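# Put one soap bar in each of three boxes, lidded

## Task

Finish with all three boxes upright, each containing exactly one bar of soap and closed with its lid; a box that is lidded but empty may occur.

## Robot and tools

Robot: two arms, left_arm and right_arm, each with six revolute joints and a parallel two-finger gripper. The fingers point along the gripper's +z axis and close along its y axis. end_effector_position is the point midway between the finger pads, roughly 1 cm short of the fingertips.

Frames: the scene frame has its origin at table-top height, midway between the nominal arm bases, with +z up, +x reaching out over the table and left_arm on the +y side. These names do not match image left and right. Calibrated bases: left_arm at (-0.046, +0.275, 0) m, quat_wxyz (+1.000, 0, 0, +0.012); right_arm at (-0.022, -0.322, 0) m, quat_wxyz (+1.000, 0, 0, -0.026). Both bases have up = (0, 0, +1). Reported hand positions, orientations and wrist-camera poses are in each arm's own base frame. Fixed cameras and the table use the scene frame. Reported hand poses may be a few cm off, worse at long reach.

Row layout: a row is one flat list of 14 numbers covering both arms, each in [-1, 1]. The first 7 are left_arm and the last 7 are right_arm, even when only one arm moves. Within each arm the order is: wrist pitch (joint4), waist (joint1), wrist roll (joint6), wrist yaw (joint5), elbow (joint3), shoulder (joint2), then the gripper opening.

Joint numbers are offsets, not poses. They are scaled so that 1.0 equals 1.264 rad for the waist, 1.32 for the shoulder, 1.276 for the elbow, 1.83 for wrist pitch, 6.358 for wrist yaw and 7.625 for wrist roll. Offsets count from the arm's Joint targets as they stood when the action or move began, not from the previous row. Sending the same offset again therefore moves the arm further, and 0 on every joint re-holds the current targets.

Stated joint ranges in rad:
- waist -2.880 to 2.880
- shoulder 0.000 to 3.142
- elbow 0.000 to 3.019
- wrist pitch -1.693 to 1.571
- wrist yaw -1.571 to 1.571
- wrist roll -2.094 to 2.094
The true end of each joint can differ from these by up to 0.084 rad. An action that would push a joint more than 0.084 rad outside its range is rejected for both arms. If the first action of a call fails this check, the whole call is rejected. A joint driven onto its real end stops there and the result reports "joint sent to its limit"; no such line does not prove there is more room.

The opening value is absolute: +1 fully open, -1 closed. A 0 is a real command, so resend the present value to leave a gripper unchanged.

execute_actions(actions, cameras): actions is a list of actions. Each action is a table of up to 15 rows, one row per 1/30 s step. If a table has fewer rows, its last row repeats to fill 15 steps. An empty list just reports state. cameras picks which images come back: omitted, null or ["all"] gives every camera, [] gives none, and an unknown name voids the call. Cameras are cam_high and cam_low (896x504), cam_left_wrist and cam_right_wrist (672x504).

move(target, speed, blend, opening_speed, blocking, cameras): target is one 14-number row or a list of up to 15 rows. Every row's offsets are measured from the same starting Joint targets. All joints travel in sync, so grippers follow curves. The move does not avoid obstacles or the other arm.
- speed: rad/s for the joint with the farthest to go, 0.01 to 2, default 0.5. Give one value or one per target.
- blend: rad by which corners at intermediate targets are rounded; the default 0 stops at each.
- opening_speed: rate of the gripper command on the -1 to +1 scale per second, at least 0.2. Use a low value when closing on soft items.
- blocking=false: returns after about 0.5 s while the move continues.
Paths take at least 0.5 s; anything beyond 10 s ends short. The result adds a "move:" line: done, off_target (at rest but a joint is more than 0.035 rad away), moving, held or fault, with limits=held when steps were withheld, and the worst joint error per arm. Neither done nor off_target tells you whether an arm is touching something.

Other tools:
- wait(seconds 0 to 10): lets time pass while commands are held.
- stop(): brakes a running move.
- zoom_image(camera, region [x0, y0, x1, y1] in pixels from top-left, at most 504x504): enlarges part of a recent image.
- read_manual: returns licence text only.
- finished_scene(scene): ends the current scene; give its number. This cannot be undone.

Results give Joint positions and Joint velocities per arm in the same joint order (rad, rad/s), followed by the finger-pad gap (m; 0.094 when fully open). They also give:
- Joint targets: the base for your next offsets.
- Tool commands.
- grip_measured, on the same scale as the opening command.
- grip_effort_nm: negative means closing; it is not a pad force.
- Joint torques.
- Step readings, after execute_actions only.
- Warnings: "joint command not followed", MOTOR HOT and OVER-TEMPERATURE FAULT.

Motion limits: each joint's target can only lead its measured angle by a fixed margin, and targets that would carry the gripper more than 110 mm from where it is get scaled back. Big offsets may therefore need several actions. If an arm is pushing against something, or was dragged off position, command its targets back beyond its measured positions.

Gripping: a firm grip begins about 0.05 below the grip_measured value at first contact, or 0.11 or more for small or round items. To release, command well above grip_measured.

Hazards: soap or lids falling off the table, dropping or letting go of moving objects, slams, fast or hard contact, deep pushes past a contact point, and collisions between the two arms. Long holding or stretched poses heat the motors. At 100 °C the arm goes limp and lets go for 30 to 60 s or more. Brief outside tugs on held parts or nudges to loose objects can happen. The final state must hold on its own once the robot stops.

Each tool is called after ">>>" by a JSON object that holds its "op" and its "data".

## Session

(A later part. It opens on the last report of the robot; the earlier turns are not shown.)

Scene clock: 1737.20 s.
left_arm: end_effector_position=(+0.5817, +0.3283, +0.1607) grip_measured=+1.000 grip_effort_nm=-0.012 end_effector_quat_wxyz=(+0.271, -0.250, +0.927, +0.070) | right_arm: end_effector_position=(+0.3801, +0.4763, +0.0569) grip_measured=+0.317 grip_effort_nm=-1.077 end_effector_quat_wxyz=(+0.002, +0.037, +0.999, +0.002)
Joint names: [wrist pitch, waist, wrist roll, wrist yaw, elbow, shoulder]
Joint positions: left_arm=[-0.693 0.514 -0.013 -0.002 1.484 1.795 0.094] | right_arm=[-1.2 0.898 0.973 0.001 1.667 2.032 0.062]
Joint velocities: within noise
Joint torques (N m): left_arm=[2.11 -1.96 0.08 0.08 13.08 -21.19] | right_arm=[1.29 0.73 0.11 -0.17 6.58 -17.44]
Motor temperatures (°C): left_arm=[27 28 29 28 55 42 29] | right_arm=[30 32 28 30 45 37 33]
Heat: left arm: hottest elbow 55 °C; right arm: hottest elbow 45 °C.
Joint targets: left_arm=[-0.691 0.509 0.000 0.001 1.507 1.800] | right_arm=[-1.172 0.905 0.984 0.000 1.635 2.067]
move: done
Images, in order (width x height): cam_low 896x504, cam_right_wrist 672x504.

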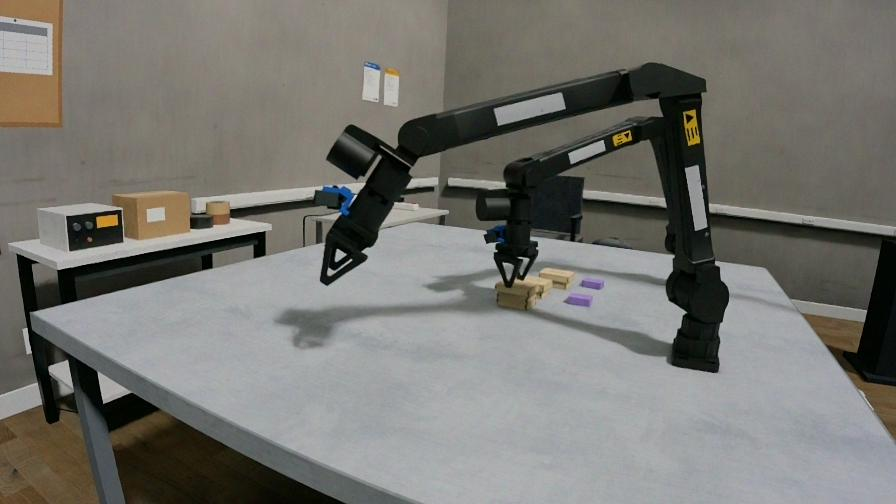

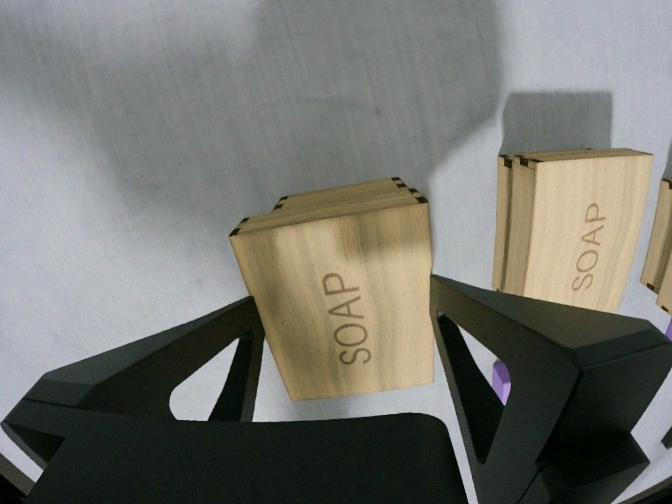

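>>> {"op": "move", "data": {"target": [0,0,0,0,0,0,1,0.006,0.002,0,0,-0.0157,-0.008,0.12], "speed": 0.03, "cameras": ["cam_low"]}}

>>> {"op": "zoom_image", "data": {"camera": "cam_low", "region": [492, 278, 542, 313]}}

Scene clock: 1760.90 s.
left_arm: end_effector_position=(+0.5817, +0.3283, +0.1607) grip_measured=+1.000 grip_effort_nm=-0.007 end_effector_quat_wxyz=(+0.271, -0.250, +0.927, +0.070) | right_arm: end_effector_position=(+0.3794, +0.4762, +0.0573) grip_measured=+0.317 grip_effort_nm=-1.072 end_effector_quat_wxyz=(+0.007, +0.037, +0.999, +0.007)
Joint names: [wrist pitch, waist, wrist roll, wrist yaw, elbow, shoulder]
Joint positions: left_arm=[-0.693 0.514 -0.013 -0.002 1.484 1.795 0.094] | right_arm=[-1.18 0.899 0.973 0.002 1.651 2.022 0.062]
Joint velocities: within noise
Joint torques (N m): left_arm=[2.11 -1.96 0.08 0.08 13.09 -21.25] | right_arm=[1.11 0.91 0.11 -0.21 6.22 -17.32]
Motor temperatures (°C): left_arm=[27 28 29 28 55 42 29] | right_arm=[30 32 28 30 45 40 33]
Heat: left arm: hottest elbow 55 °C; right arm: hottest elbow 45 °C.
Joint targets: left_arm=[-0.691 0.509 0.000 0.001 1.507 1.800] | right_arm=[-1.161 0.908 0.984 0.000 1.615 2.057]
move: off_target (right_arm); right_arm: the elbow is farthest, 0.036 rad from its target
Images, in order (width x height): cam_low 896x504.

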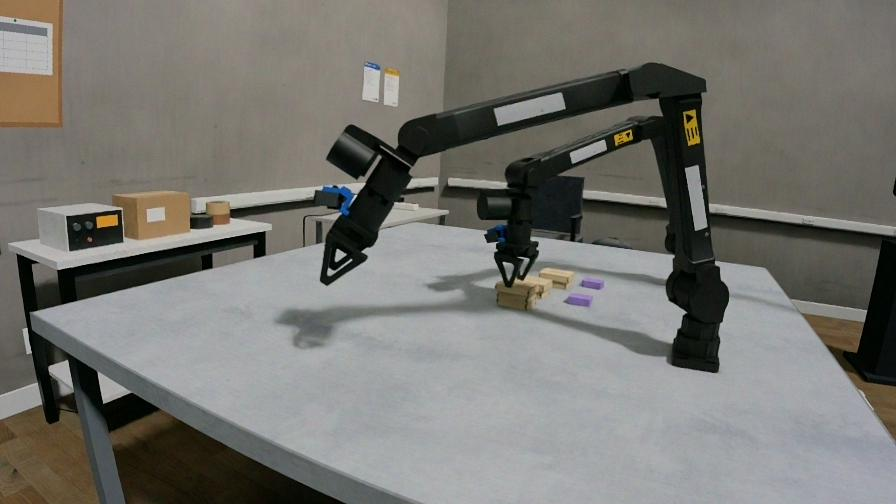

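Scaled by 10.080 from the camera's 896x504 image, which has a finer 1280x720 frame.

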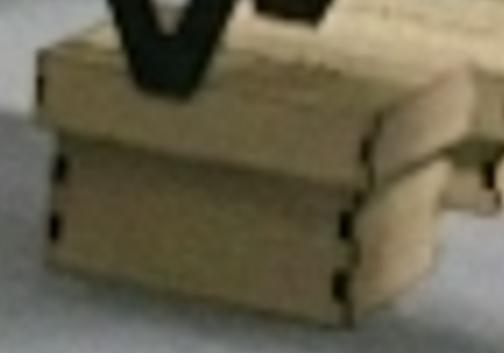

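>>> {"op": "move", "data": {"target": [[0,0,0,0,0,0,1,0,0,0,0,0.0517,0,0.12],[0,0,0,0,0,0,1,-0.0432,0,0,0,0.1011,-0.028,0.12]], "speed": 0.1, "cameras": ["cam_low","cam_right_wrist"]}}

>>> {"op": "zoom_image", "data": {"camera": "cam_low", "region": [440, 250, 600, 340]}}

>>> {"op": "zoom_image", "data": {"camera": "cam_right_wrist", "region": [230, 120, 480, 320]}}

Scene clock: 1824.20 s.
left_arm: end_effector_position=(+0.5817, +0.3283, +0.1607) grip_measured=+1.000 grip_effort_nm=-0.017 end_effector_quat_wxyz=(+0.271, -0.250, +0.927, +0.070) | right_arm: end_effector_position=(+0.3798, +0.4770, +0.0702) grip_measured=+0.317 grip_effort_nm=-1.082 end_effector_quat_wxyz=(+0.002, +0.037, +0.999, +0.001)
Joint names: [wrist pitch, waist, wrist roll, wrist yaw, elbow, shoulder]
Joint positions: left_arm=[-0.693 0.514 -0.013 -0.002 1.484 1.795 0.094] | right_arm=[-1.232 0.899 0.973 0.001 1.687 2.022 0.062]
Joint velocities: within noise
Joint torques (N m): left_arm=[2.1 -1.96 0.09 0.07 13.09 -21.19] | right_arm=[0.17 0.85 0.11 -0.19 14.06 -20.42]
Motor temperatures (°C): left_arm=[27 28 29 28 55 43 29] | right_arm=[30 32 28 30 45 39 33]
Heat: left arm: hottest elbow 55 °C; right arm: hottest elbow 45 °C.
Joint targets: left_arm=[-0.691 0.509 0.000 0.001 1.507 1.800] | right_arm=[-1.240 0.908 0.984 -0.001 1.744 2.020]
move: off_target (right_arm); right_arm: the elbow is farthest, 0.057 rad from its target
Images, in order (width x height): cam_low 896x504, cam_right_wrist 672x504.

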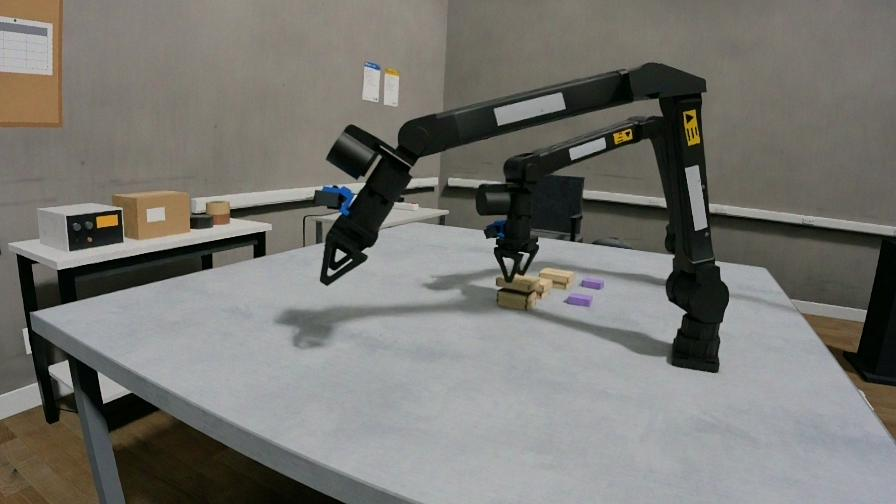

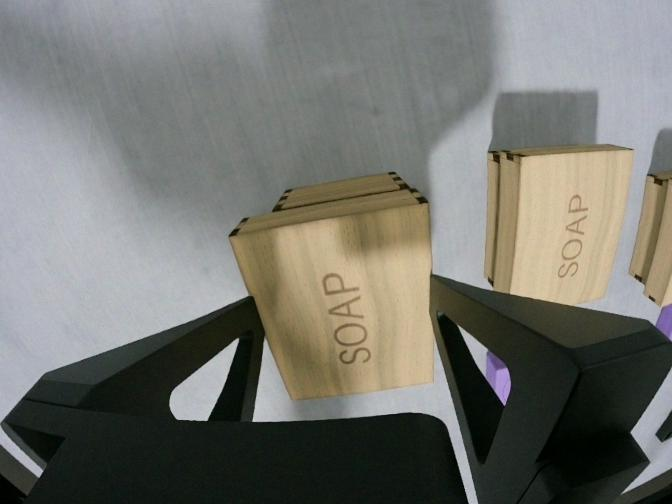

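Scaled by 3.150 from the camera's 896x504 image, which has a finer 1280x720 frame.

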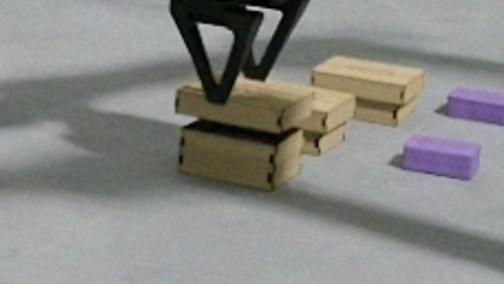

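Scaled by 2.016 from the camera's 672x504 image, which has a finer 960x720 frame.

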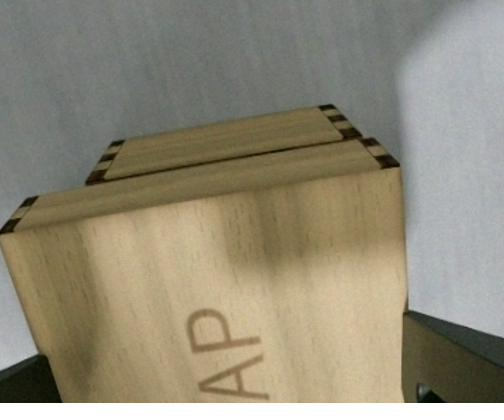

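>>> {"op": "move", "data": {"target": [[0,0,0,0,0,0,1,0,-0.0162,0,0,0,0,0.12],[0,0,0,0,0,0,1,0.0219,-0.0162,0,0,-0.0737,0.025,0.12]], "speed": 0.06, "cameras": ["cam_low","cam_right_wrist"]}}

>>> {"op": "zoom_image", "data": {"camera": "cam_low", "region": [490, 268, 560, 313]}}

>>> {"op": "zoom_image", "data": {"camera": "cam_right_wrist", "region": [230, 120, 480, 320]}}

Scene clock: 1870.93 s.
left_arm: end_effector_position=(+0.5817, +0.3283, +0.1607) grip_measured=+1.000 grip_effort_nm=-0.002 end_effector_quat_wxyz=(+0.271, -0.250, +0.927, +0.070) | right_arm: end_effector_position=(+0.3801, +0.4732, +0.0614) grip_measured=+0.317 grip_effort_nm=-1.072 end_effector_quat_wxyz=(+0.002, +0.039, +0.999, +0.001)
Joint names: [wrist pitch, waist, wrist roll, wrist yaw, elbow, shoulder]
Joint positions: left_arm=[-0.693 0.514 -0.013 -0.002 1.484 1.795 0.094] | right_arm=[-1.209 0.895 0.973 0.001 1.665 2.023 0.062]
Joint velocities: within noise
Joint torques (N m): left_arm=[2.1 -1.96 0.08 0.08 13.08 -21.19] | right_arm=[0.61 -0.67 0.11 -0.18 7.97 -17.55]
Motor temperatures (°C): left_arm=[27 28 29 28 55 43 29] | right_arm=[30 32 28 30 50 40 33]
Heat: left arm: hottest elbow 55 °C; right arm: hottest elbow 50 °C.
Joint targets: left_arm=[-0.691 0.509 0.000 0.001 1.507 1.800] | right_arm=[-1.200 0.887 0.984 0.000 1.650 2.053]
move: done
Images, in order (width x height): cam_low 896x504, cam_right_wrist 672x504.

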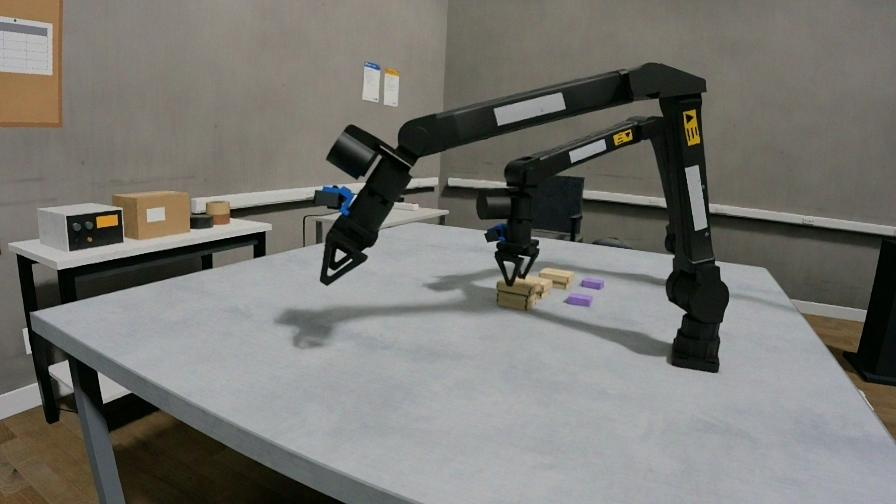

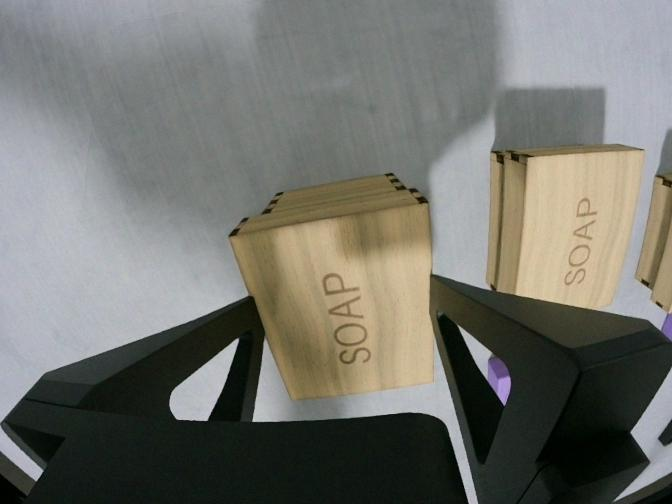

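Scaled by 7.200 from the camera's 896x504 image, which has a finer 1280x720 frame.

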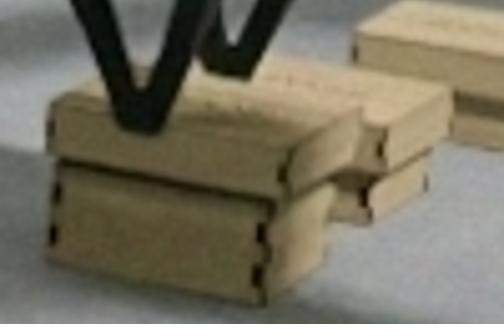

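Scaled by 2.016 from the camera's 672x504 image, which has a finer 960x720 frame.

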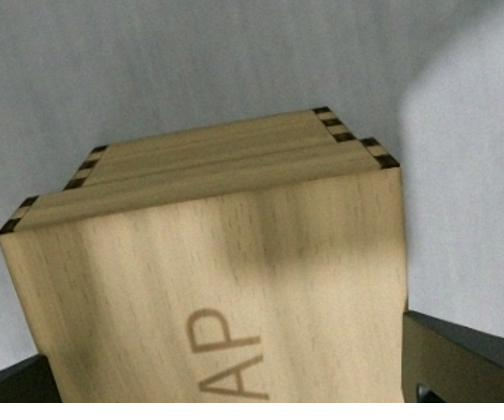

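>>> {"op": "move", "data": {"target": [0,0,0,0,0,0,1,0,-0.0032,0,0,0.0014,0.0008,0.12], "speed": 0.05, "cameras": ["cam_low","cam_right_wrist"]}}

>>> {"op": "zoom_image", "data": {"camera": "cam_low", "region": [490, 268, 560, 313]}}

>>> {"op": "zoom_image", "data": {"camera": "cam_right_wrist", "region": [230, 120, 480, 320]}}

Scene clock: 1901.13 s.
left_arm: end_effector_position=(+0.5817, +0.3283, +0.1607) grip_measured=+1.000 grip_effort_nm=-0.007 end_effector_quat_wxyz=(+0.271, -0.250, +0.927, +0.070) | right_arm: end_effector_position=(+0.3821, +0.4717, +0.0615) grip_measured=+0.317 grip_effort_nm=-1.072 end_effector_quat_wxyz=(+0.002, +0.041, +0.999, +0.001)
Joint names: [wrist pitch, waist, wrist roll, wrist yaw, elbow, shoulder]
Joint positions: left_arm=[-0.693 0.514 -0.013 -0.002 1.484 1.795 0.094] | right_arm=[-1.208 0.891 0.973 0.001 1.665 2.023 0.062]
Joint velocities: within noise
Joint torques (N m): left_arm=[2.13 -1.96 0.09 0.07 13.09 -21.19] | right_arm=[0.69 -0.67 0.11 -0.18 8.13 -17.61]
Motor temperatures (°C): left_arm=[27 28 29 28 55 43 29] | right_arm=[30 32 28 30 48 41 33]
Heat: left arm: hottest elbow 55 °C; right arm: hottest elbow 48 °C.
Joint targets: left_arm=[-0.691 0.509 0.000 0.001 1.507 1.800] | right_arm=[-1.200 0.883 0.984 0.000 1.652 2.054]
move: done
Images, in order (width x height): cam_low 896x504, cam_right_wrist 672x504.

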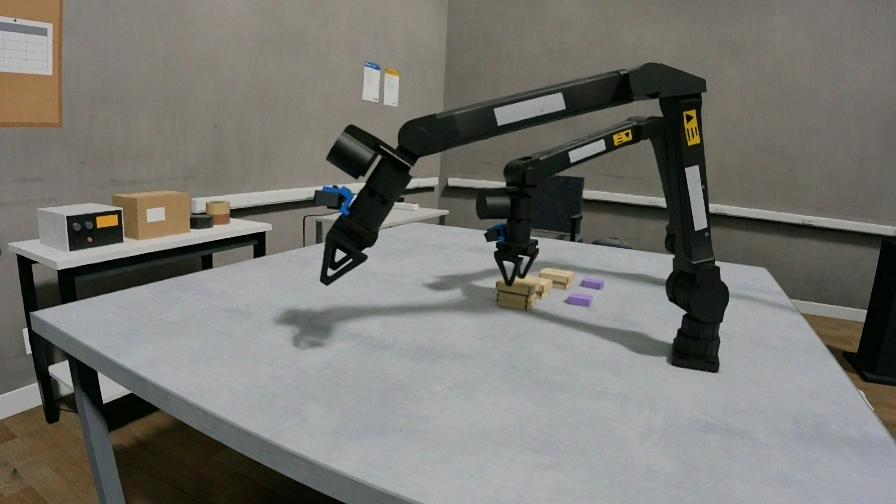

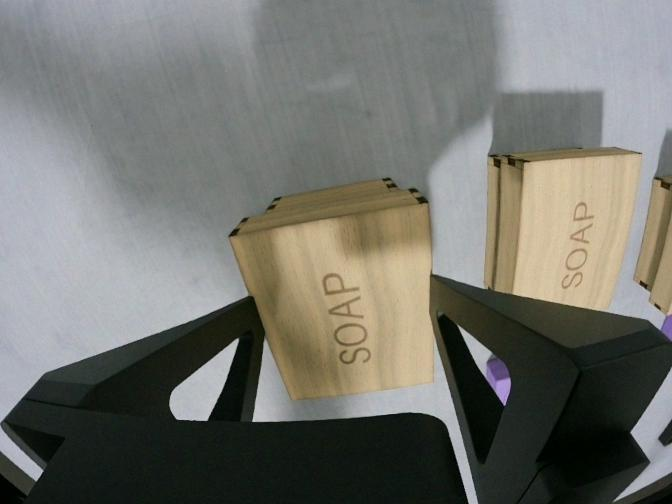

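Scaled by 7.200 from the camera's 896x504 image, which has a finer 1280x720 frame.

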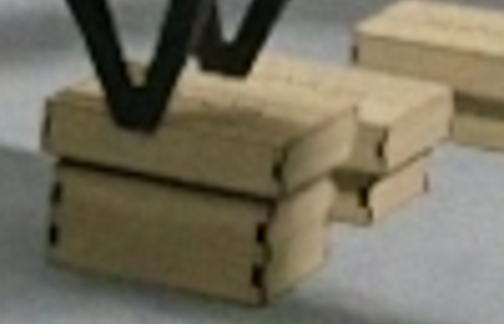

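Scaled by 2.016 from the camera's 672x504 image, which has a finer 960x720 frame.

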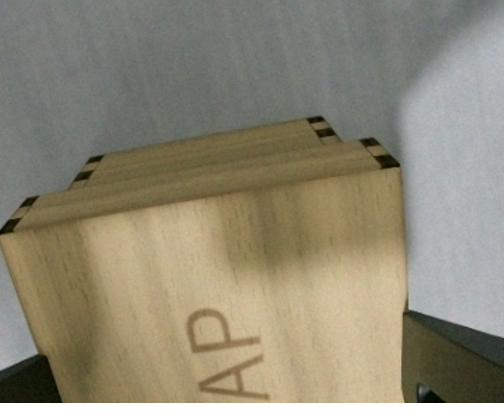

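>>> {"op": "move", "data": {"target": [0,0,0,0,0,0,1,0.0164,0,0,0,-0.0149,0.0083,0.12], "speed": 0.03, "cameras": ["cam_low","cam_right_wrist"]}}

>>> {"op": "zoom_image", "data": {"camera": "cam_low", "region": [490, 268, 560, 313]}}

>>> {"op": "zoom_image", "data": {"camera": "cam_right_wrist", "region": [230, 120, 480, 320]}}

Scene clock: 1918.77 s.
left_arm: end_effector_position=(+0.5817, +0.3283, +0.1607) grip_measured=+1.000 grip_effort_nm=-0.012 end_effector_quat_wxyz=(+0.271, -0.250, +0.927, +0.070) | right_arm: end_effector_position=(+0.3831, +0.4725, +0.0575) grip_measured=+0.317 grip_effort_nm=-1.072 end_effector_quat_wxyz=(+0.004, +0.041, +0.999, +0.004)
Joint names: [wrist pitch, waist, wrist roll, wrist yaw, elbow, shoulder]
Joint positions: left_arm=[-0.693 0.514 -0.013 -0.002 1.484 1.795 0.094] | right_arm=[-1.193 0.891 0.973 0.001 1.658 2.026 0.062]
Joint velocities: within noise
Joint torques (N m): left_arm=[2.1 -1.9 0.08 0.07 13.09 -21.19] | right_arm=[1.25 -0.62 0.11 -0.18 7.02 -17.03]
Motor temperatures (°C): left_arm=[27 28 29 28 56 43 29] | right_arm=[30 32 28 30 47 41 33]
Heat: left arm: hottest elbow 56 °C; right arm: hottest elbow 47 °C.
Joint targets: left_arm=[-0.691 0.509 0.000 0.001 1.507 1.800] | right_arm=[-1.169 0.883 0.984 0.000 1.633 2.065]
move: off_target (right_arm); right_arm: the shoulder is farthest, 0.039 rad from its target
Images, in order (width x height): cam_low 896x504, cam_right_wrist 672x504.

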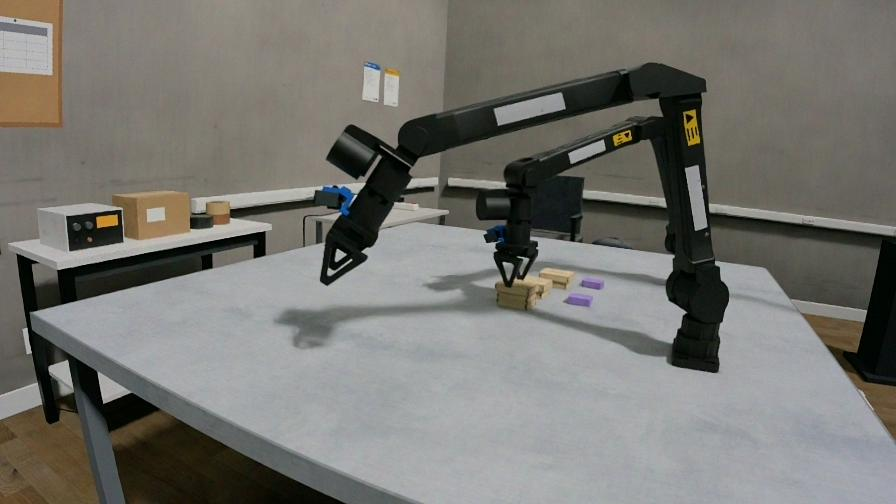

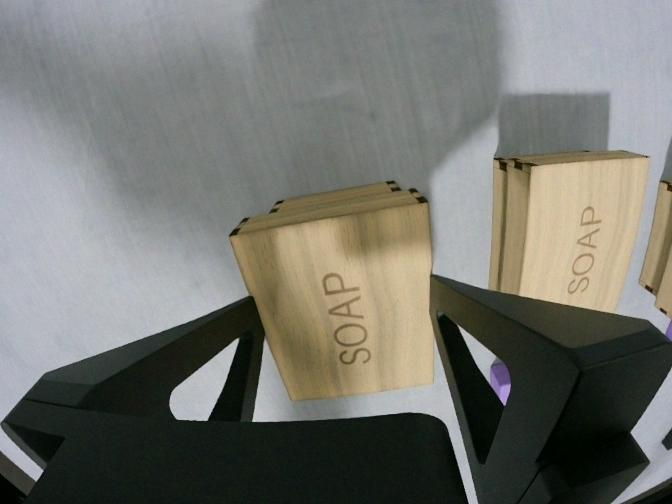

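Scaled by 7.200 from the camera's 896x504 image, which has a finer 1280x720 frame.

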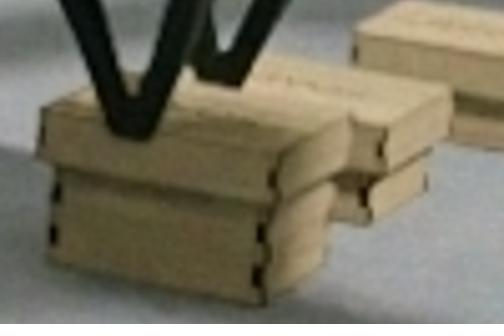

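Scaled by 2.016 from the camera's 672x504 image, which has a finer 960x720 frame.

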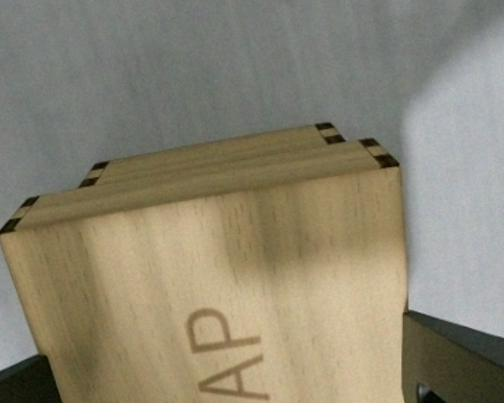

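>>> {"op": "move", "data": {"target": [0,0,0,0,0,0,1,-0.0225,0,0,0,0,0.003,0.12], "speed": 0.03, "cameras": ["cam_low","cam_right_wrist"]}}

>>> {"op": "zoom_image", "data": {"camera": "cam_low", "region": [490, 268, 560, 313]}}

>>> {"op": "zoom_image", "data": {"camera": "cam_right_wrist", "region": [230, 120, 480, 320]}}

Scene clock: 1943.80 s.
left_arm: end_effector_position=(+0.5817, +0.3283, +0.1607) grip_measured=+1.000 grip_effort_nm=-0.007 end_effector_quat_wxyz=(+0.271, -0.250, +0.927, +0.070) | right_arm: end_effector_position=(+0.3819, +0.4708, +0.0575) grip_measured=+0.317 grip_effort_nm=-1.082 end_effector_quat_wxyz=(+0.001, +0.041, +0.999, +0.000)
Joint names: [wrist pitch, waist, wrist roll, wrist yaw, elbow, shoulder]
Joint positions: left_arm=[-0.693 0.514 -0.013 -0.002 1.484 1.795 0.094] | right_arm=[-1.201 0.89 0.973 0.001 1.658 2.026 0.062]
Joint velocities: within noise
Joint torques (N m): left_arm=[2.11 -2.02 0.08 0.07 13.07 -21.19] | right_arm=[0.02 -0.5 0.11 -0.18 7.02 -16.67]
Motor temperatures (°C): left_arm=[27 28 29 28 56 43 29] | right_arm=[30 32 28 30 46 39 33]
Heat: left arm: hottest elbow 56 °C; right arm: hottest elbow 46 °C.
Joint targets: left_arm=[-0.691 0.509 0.000 0.001 1.507 1.800] | right_arm=[-1.211 0.883 0.984 0.000 1.633 2.069]
move: off_target (right_arm); right_arm: the shoulder is farthest, 0.043 rad from its target
Images, in order (width x height): cam_low 896x504, cam_right_wrist 672x504.

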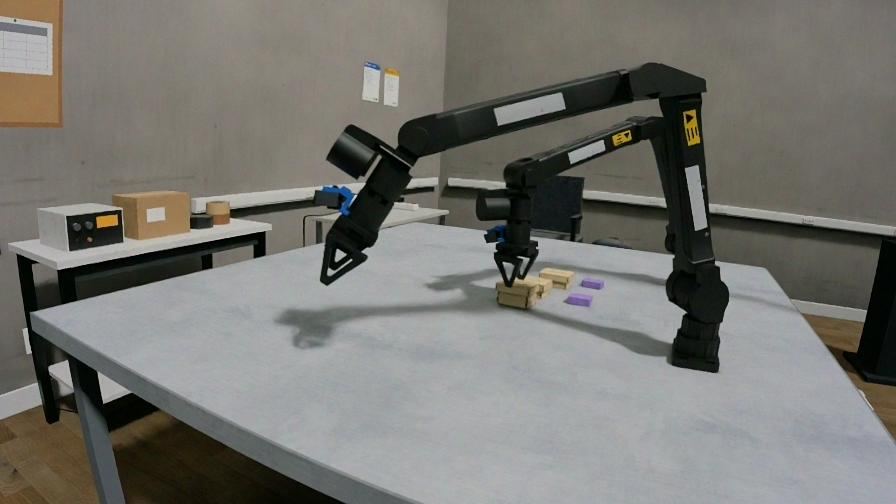

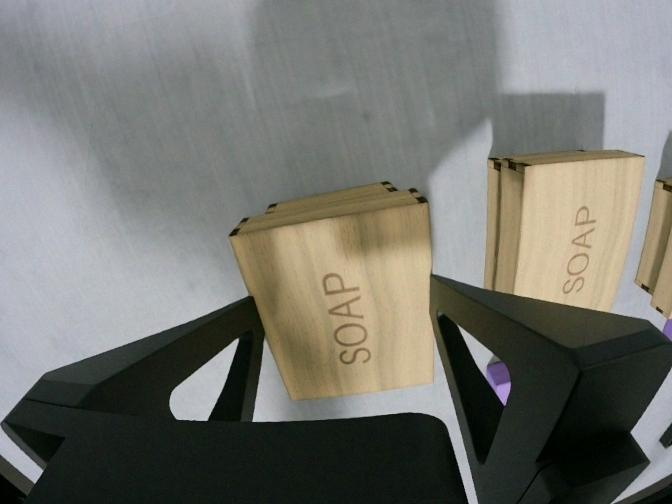

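Scaled by 7.200 from the camera's 896x504 image, which has a finer 1280x720 frame.

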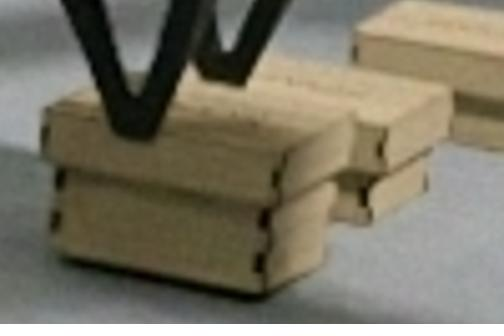

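Scaled by 2.016 from the camera's 672x504 image, which has a finer 960x720 frame.

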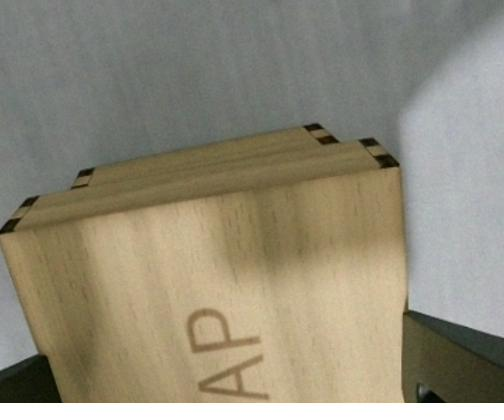

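>>> {"op": "move", "data": {"target": [0,0,0,0,0,0,1,0.0115,0,0,0,-0.0118,0.0076,0.12], "speed": 0.03, "cameras": ["cam_low","cam_right_wrist"]}}

>>> {"op": "zoom_image", "data": {"camera": "cam_low", "region": [490, 268, 560, 313]}}

>>> {"op": "zoom_image", "data": {"camera": "cam_right_wrist", "region": [230, 120, 480, 320]}}

Scene clock: 1960.97 s.
left_arm: end_effector_position=(+0.5817, +0.3283, +0.1607) grip_measured=+1.000 grip_effort_nm=-0.007 end_effector_quat_wxyz=(+0.271, -0.250, +0.927, +0.070) | right_arm: end_effector_position=(+0.3810, +0.4694, +0.0560) grip_measured=+0.317 grip_effort_nm=-1.077 end_effector_quat_wxyz=(+0.000, +0.041, +0.999, -0.002)
Joint names: [wrist pitch, waist, wrist roll, wrist yaw, elbow, shoulder]
Joint positions: left_arm=[-0.693 0.514 -0.013 -0.002 1.484 1.795 0.094] | right_arm=[-1.201 0.89 0.973 0.002 1.654 2.026 0.062]
Joint velocities: within noise
Joint torques (N m): left_arm=[2.1 -1.96 0.08 0.07 13.07 -21.25] | right_arm=[0.79 -0.56 0.11 -0.23 6.12 -15.85]
Motor temperatures (°C): left_arm=[27 28 29 28 56 43 29] | right_arm=[30 32 28 30 46 39 33]
Heat: left arm: hottest elbow 56 °C; right arm: hottest elbow 46 °C.
Joint targets: left_arm=[-0.691 0.509 0.000 0.001 1.507 1.800] | right_arm=[-1.190 0.883 0.984 0.000 1.618 2.079]
move: off_target (right_arm); right_arm: the shoulder is farthest, 0.053 rad from its target
Images, in order (width x height): cam_low 896x504, cam_right_wrist 672x504.

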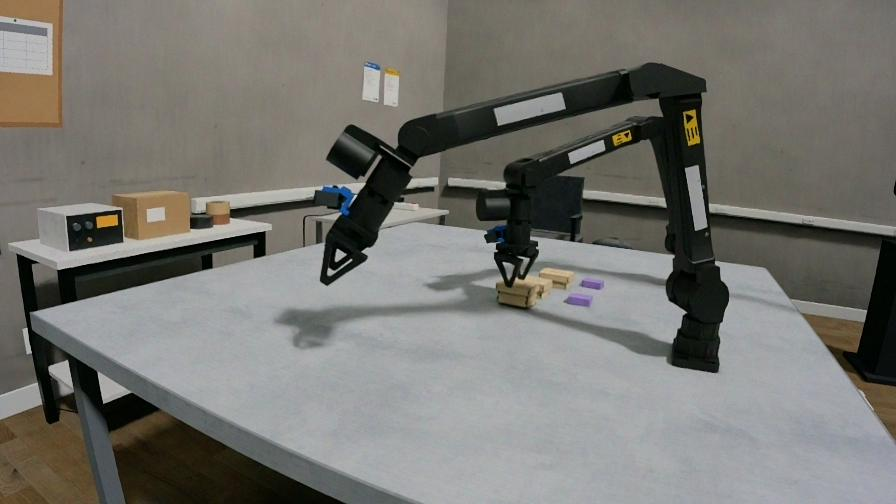

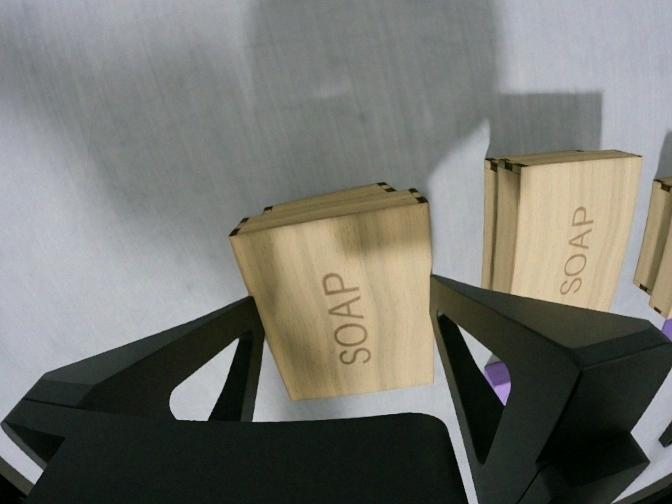

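Scaled by 7.200 from the camera's 896x504 image, which has a finer 1280x720 frame.

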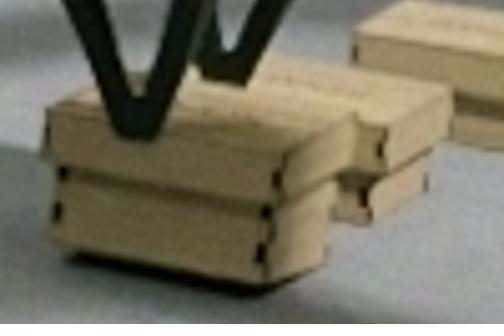

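Scaled by 2.016 from the camera's 672x504 image, which has a finer 960x720 frame.

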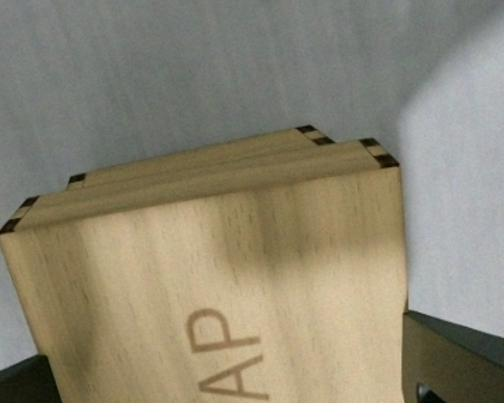

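>>> {"op": "move", "data": {"target": [[0,0,0,0,0,0,1,0,0,0,0,0.0517,0,0.12],[0,0,0,0,0,0,1,-0.0202,0,0,0,0.0901,-0.0394,0.12]], "speed": 0.06, "cameras": ["cam_low","cam_right_wrist"]}}

>>> {"op": "zoom_image", "data": {"camera": "cam_low", "region": [490, 268, 560, 313]}}

>>> {"op": "zoom_image", "data": {"camera": "cam_right_wrist", "region": [230, 120, 480, 320]}}

Scene clock: 1993.57 s.
left_arm: end_effector_position=(+0.5817, +0.3283, +0.1607) grip_measured=+1.000 grip_effort_nm=-0.012 end_effector_quat_wxyz=(+0.271, -0.250, +0.927, +0.070) | right_arm: end_effector_position=(+0.3833, +0.4725, +0.0636) grip_measured=+0.317 grip_effort_nm=-1.077 end_effector_quat_wxyz=(+0.001, +0.041, +0.999, +0.000)
Joint names: [wrist pitch, waist, wrist roll, wrist yaw, elbow, shoulder]
Joint positions: left_arm=[-0.693 0.514 -0.013 -0.002 1.484 1.795 0.094] | right_arm=[-1.219 0.89 0.973 0.001 1.676 2.026 0.062]
Joint velocities: within noise
Joint torques (N m): left_arm=[2.1 -2.02 0.08 0.07 13.08 -21.25] | right_arm=[-0.05 -0.56 0.11 -0.17 14.01 -19.72]
Motor temperatures (°C): left_arm=[27 28 29 28 56 43 29] | right_arm=[30 32 28 30 45 38 33]
Heat: left arm: hottest elbow 56 °C; right arm: hottest elbow 45 °C.
Joint targets: left_arm=[-0.691 0.509 0.000 0.001 1.507 1.800] | right_arm=[-1.227 0.883 0.984 0.000 1.733 2.027]
move: off_target (right_arm); right_arm: the elbow is farthest, 0.057 rad from its target
Images, in order (width x height): cam_low 896x504, cam_right_wrist 672x504.

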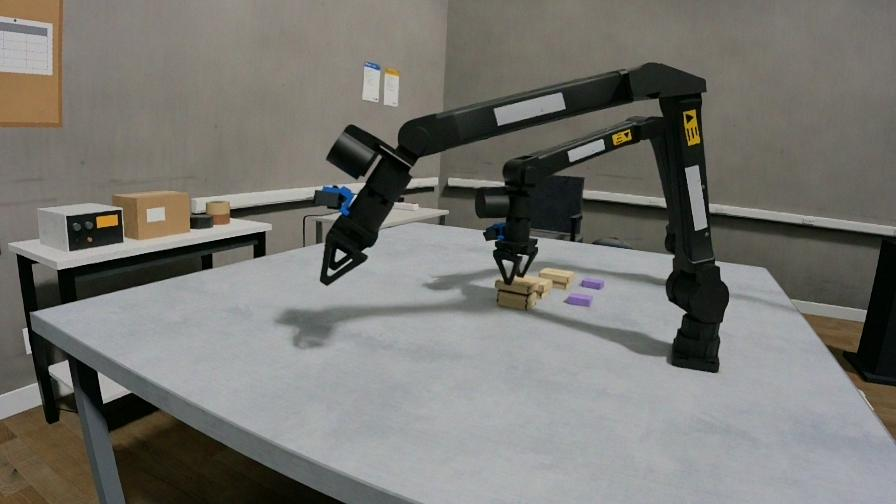

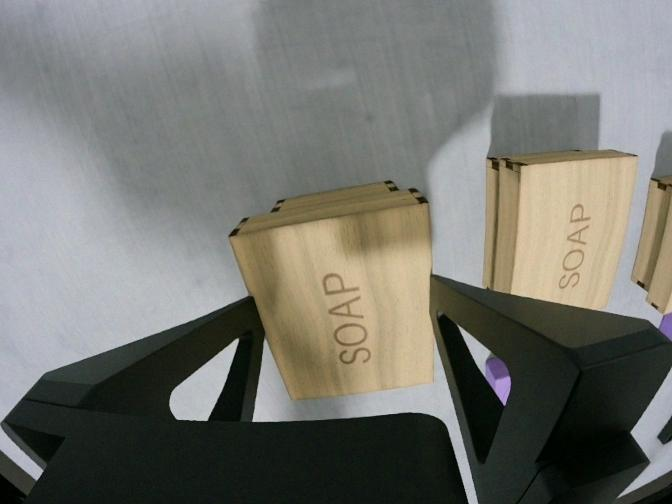

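Scaled by 7.200 from the camera's 896x504 image, which has a finer 1280x720 frame.

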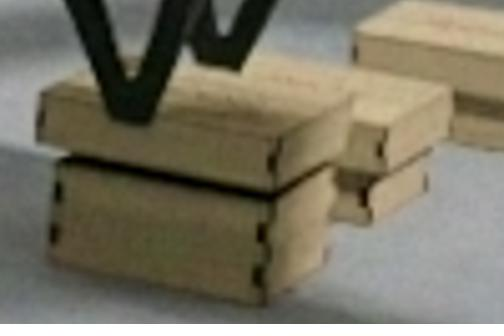

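Scaled by 2.016 from the camera's 672x504 image, which has a finer 960x720 frame.

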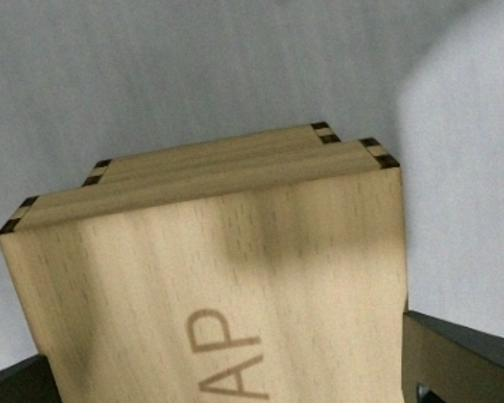

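>>> {"op": "move", "data": {"target": [[0,0,0,0,0,0,1,0,0.0123,0,0,0,0,0.12],[0,0,0,0,0,0,1,0.0148,0.0123,0,0,-0.0627,0.0212,0.12]], "speed": 0.05, "cameras": ["cam_low","cam_right_wrist"]}}

>>> {"op": "zoom_image", "data": {"camera": "cam_low", "region": [490, 268, 560, 313]}}

>>> {"op": "zoom_image", "data": {"camera": "cam_right_wrist", "region": [230, 120, 480, 320]}}

Scene clock: 2022.27 s.
left_arm: end_effector_position=(+0.5817, +0.3283, +0.1607) grip_measured=+1.000 grip_effort_nm=-0.012 end_effector_quat_wxyz=(+0.271, -0.250, +0.927, +0.070) | right_arm: end_effector_position=(+0.3821, +0.4725, +0.0605) grip_measured=+0.317 grip_effort_nm=-1.072 end_effector_quat_wxyz=(+0.001, +0.040, +0.999, +0.001)
Joint names: [wrist pitch, waist, wrist roll, wrist yaw, elbow, shoulder]
Joint positions: left_arm=[-0.693 0.514 -0.013 -0.002 1.484 1.795 0.094] | right_arm=[-1.209 0.892 0.973 0.001 1.667 2.026 0.062]
Joint velocities: within noise
Joint torques (N m): left_arm=[2.1 -1.96 0.08 0.07 13.08 -21.25] | right_arm=[0.69 0.73 0.12 -0.16 8.02 -17.96]
Motor temperatures (°C): left_arm=[27 28 29 28 56 43 29] | right_arm=[30 32 28 30 49 39 33]
Heat: left arm: hottest elbow 56 °C; right arm: hottest elbow 49 °C.
Joint targets: left_arm=[-0.691 0.509 0.000 0.001 1.507 1.800] | right_arm=[-1.200 0.899 0.984 0.000 1.653 2.055]
move: done
Images, in order (width x height): cam_low 896x504, cam_right_wrist 672x504.

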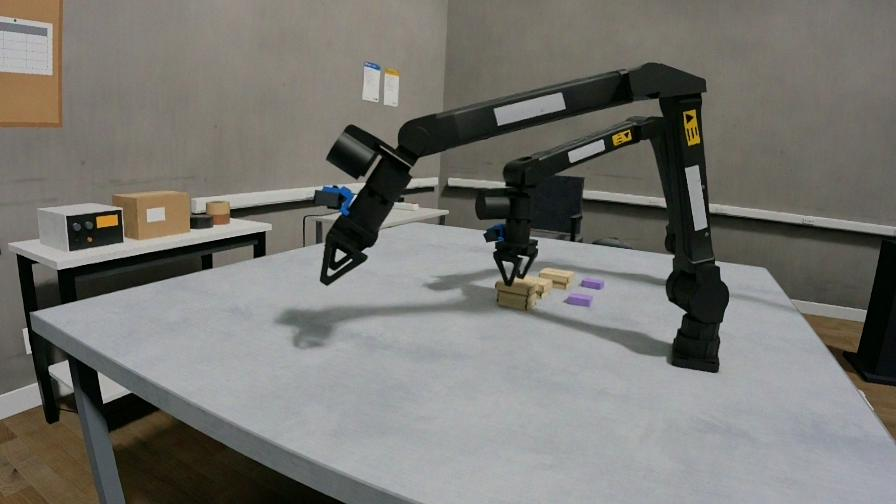

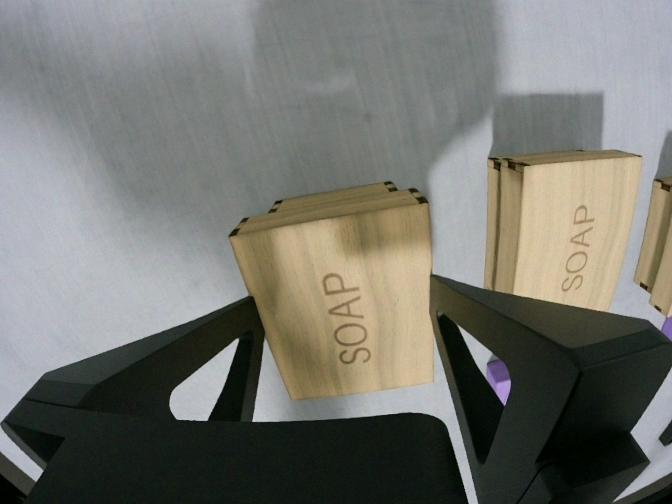

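Scaled by 7.200 from the camera's 896x504 image, which has a finer 1280x720 frame.

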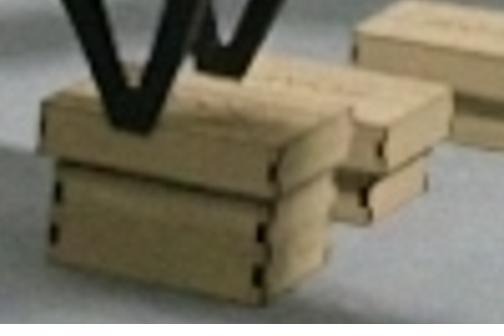

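Scaled by 2.016 from the camera's 672x504 image, which has a finer 960x720 frame.

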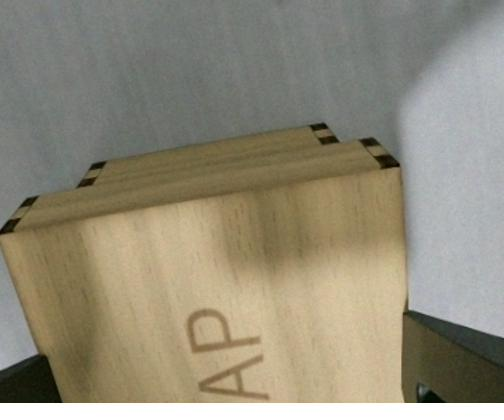

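>>> {"op": "move", "data": {"target": [[0,0,0,0,0,0,1,-0.001,0.0017,0,0,-0.0035,-0.0008,0.12],[0,0,0,0,0,0,1,0.004,0.0017,0,0,-0.0105,0.005,0.12],[0,0,0,0,0,0,1,0.0075,0.0017,0,0,-0.018,0.0115,0.12]], "speed": 0.03, "cameras": ["cam_low","cam_right_wrist"]}}

>>> {"op": "zoom_image", "data": {"camera": "cam_low", "region": [490, 268, 560, 313]}}

>>> {"op": "zoom_image", "data": {"camera": "cam_right_wrist", "region": [230, 120, 480, 320]}}

Scene clock: 2042.90 s.
left_arm: end_effector_position=(+0.5817, +0.3283, +0.1607) grip_measured=+1.000 grip_effort_nm=-0.002 end_effector_quat_wxyz=(+0.271, -0.250, +0.927, +0.070) | right_arm: end_effector_position=(+0.3787, +0.4691, +0.0460) grip_measured=+0.317 grip_effort_nm=-1.072 end_effector_quat_wxyz=(-0.004, +0.040, +0.999, -0.006)
Joint names: [wrist pitch, waist, wrist roll, wrist yaw, elbow, shoulder]
Joint positions: left_arm=[-0.693 0.514 -0.013 -0.002 1.484 1.795 0.094] | right_arm=[-1.192 0.893 0.973 0.001 1.646 2.038 0.062]
Joint velocities: within noise
Joint torques (N m): left_arm=[2.1 -1.96 0.08 0.07 13.09 -21.19] | right_arm=[0.54 0.85 0.11 -0.16 7.64 -17.55]
Motor temperatures (°C): left_arm=[27 28 29 28 56 43 29] | right_arm=[30 32 28 30 49 39 33]
Heat: left arm: hottest elbow 56 °C; right arm: hottest elbow 49 °C.
Joint targets: left_arm=[-0.691 0.509 0.000 0.001 1.507 1.800] | right_arm=[-1.186 0.901 0.984 0.000 1.630 2.070]
move: done
Images, in order (width x height): cam_low 896x504, cam_right_wrist 672x504.

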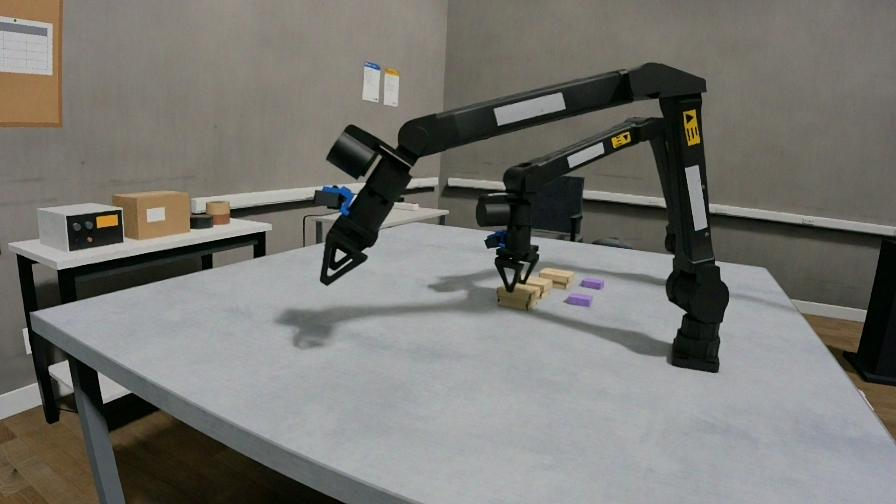

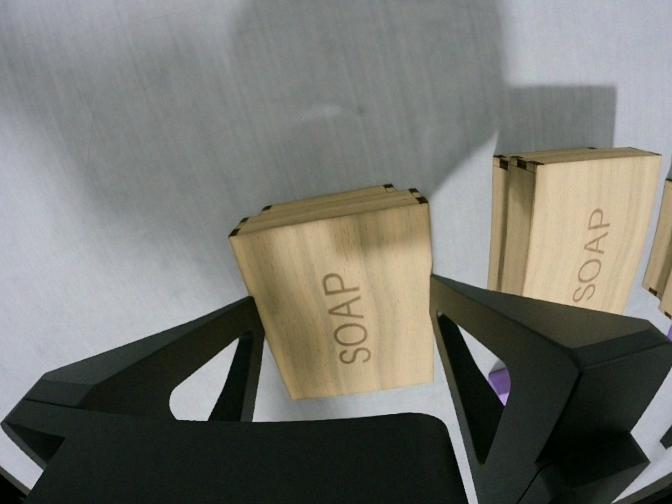

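Scaled by 7.200 from the camera's 896x504 image, which has a finer 1280x720 frame.

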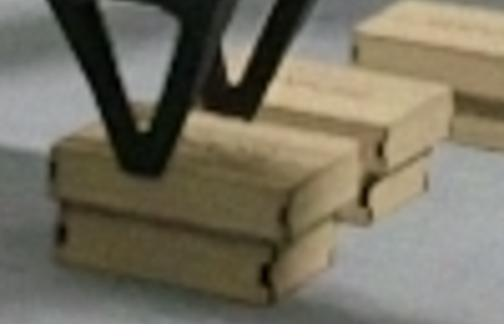

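Scaled by 2.016 from the camera's 672x504 image, which has a finer 960x720 frame.

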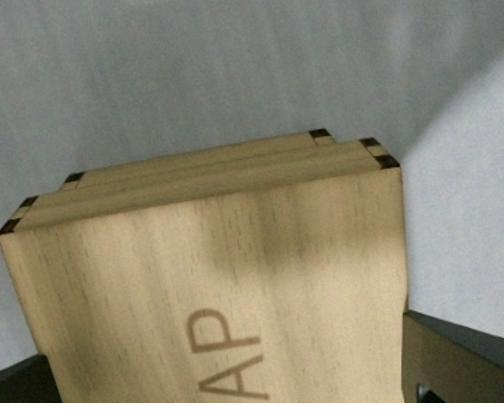

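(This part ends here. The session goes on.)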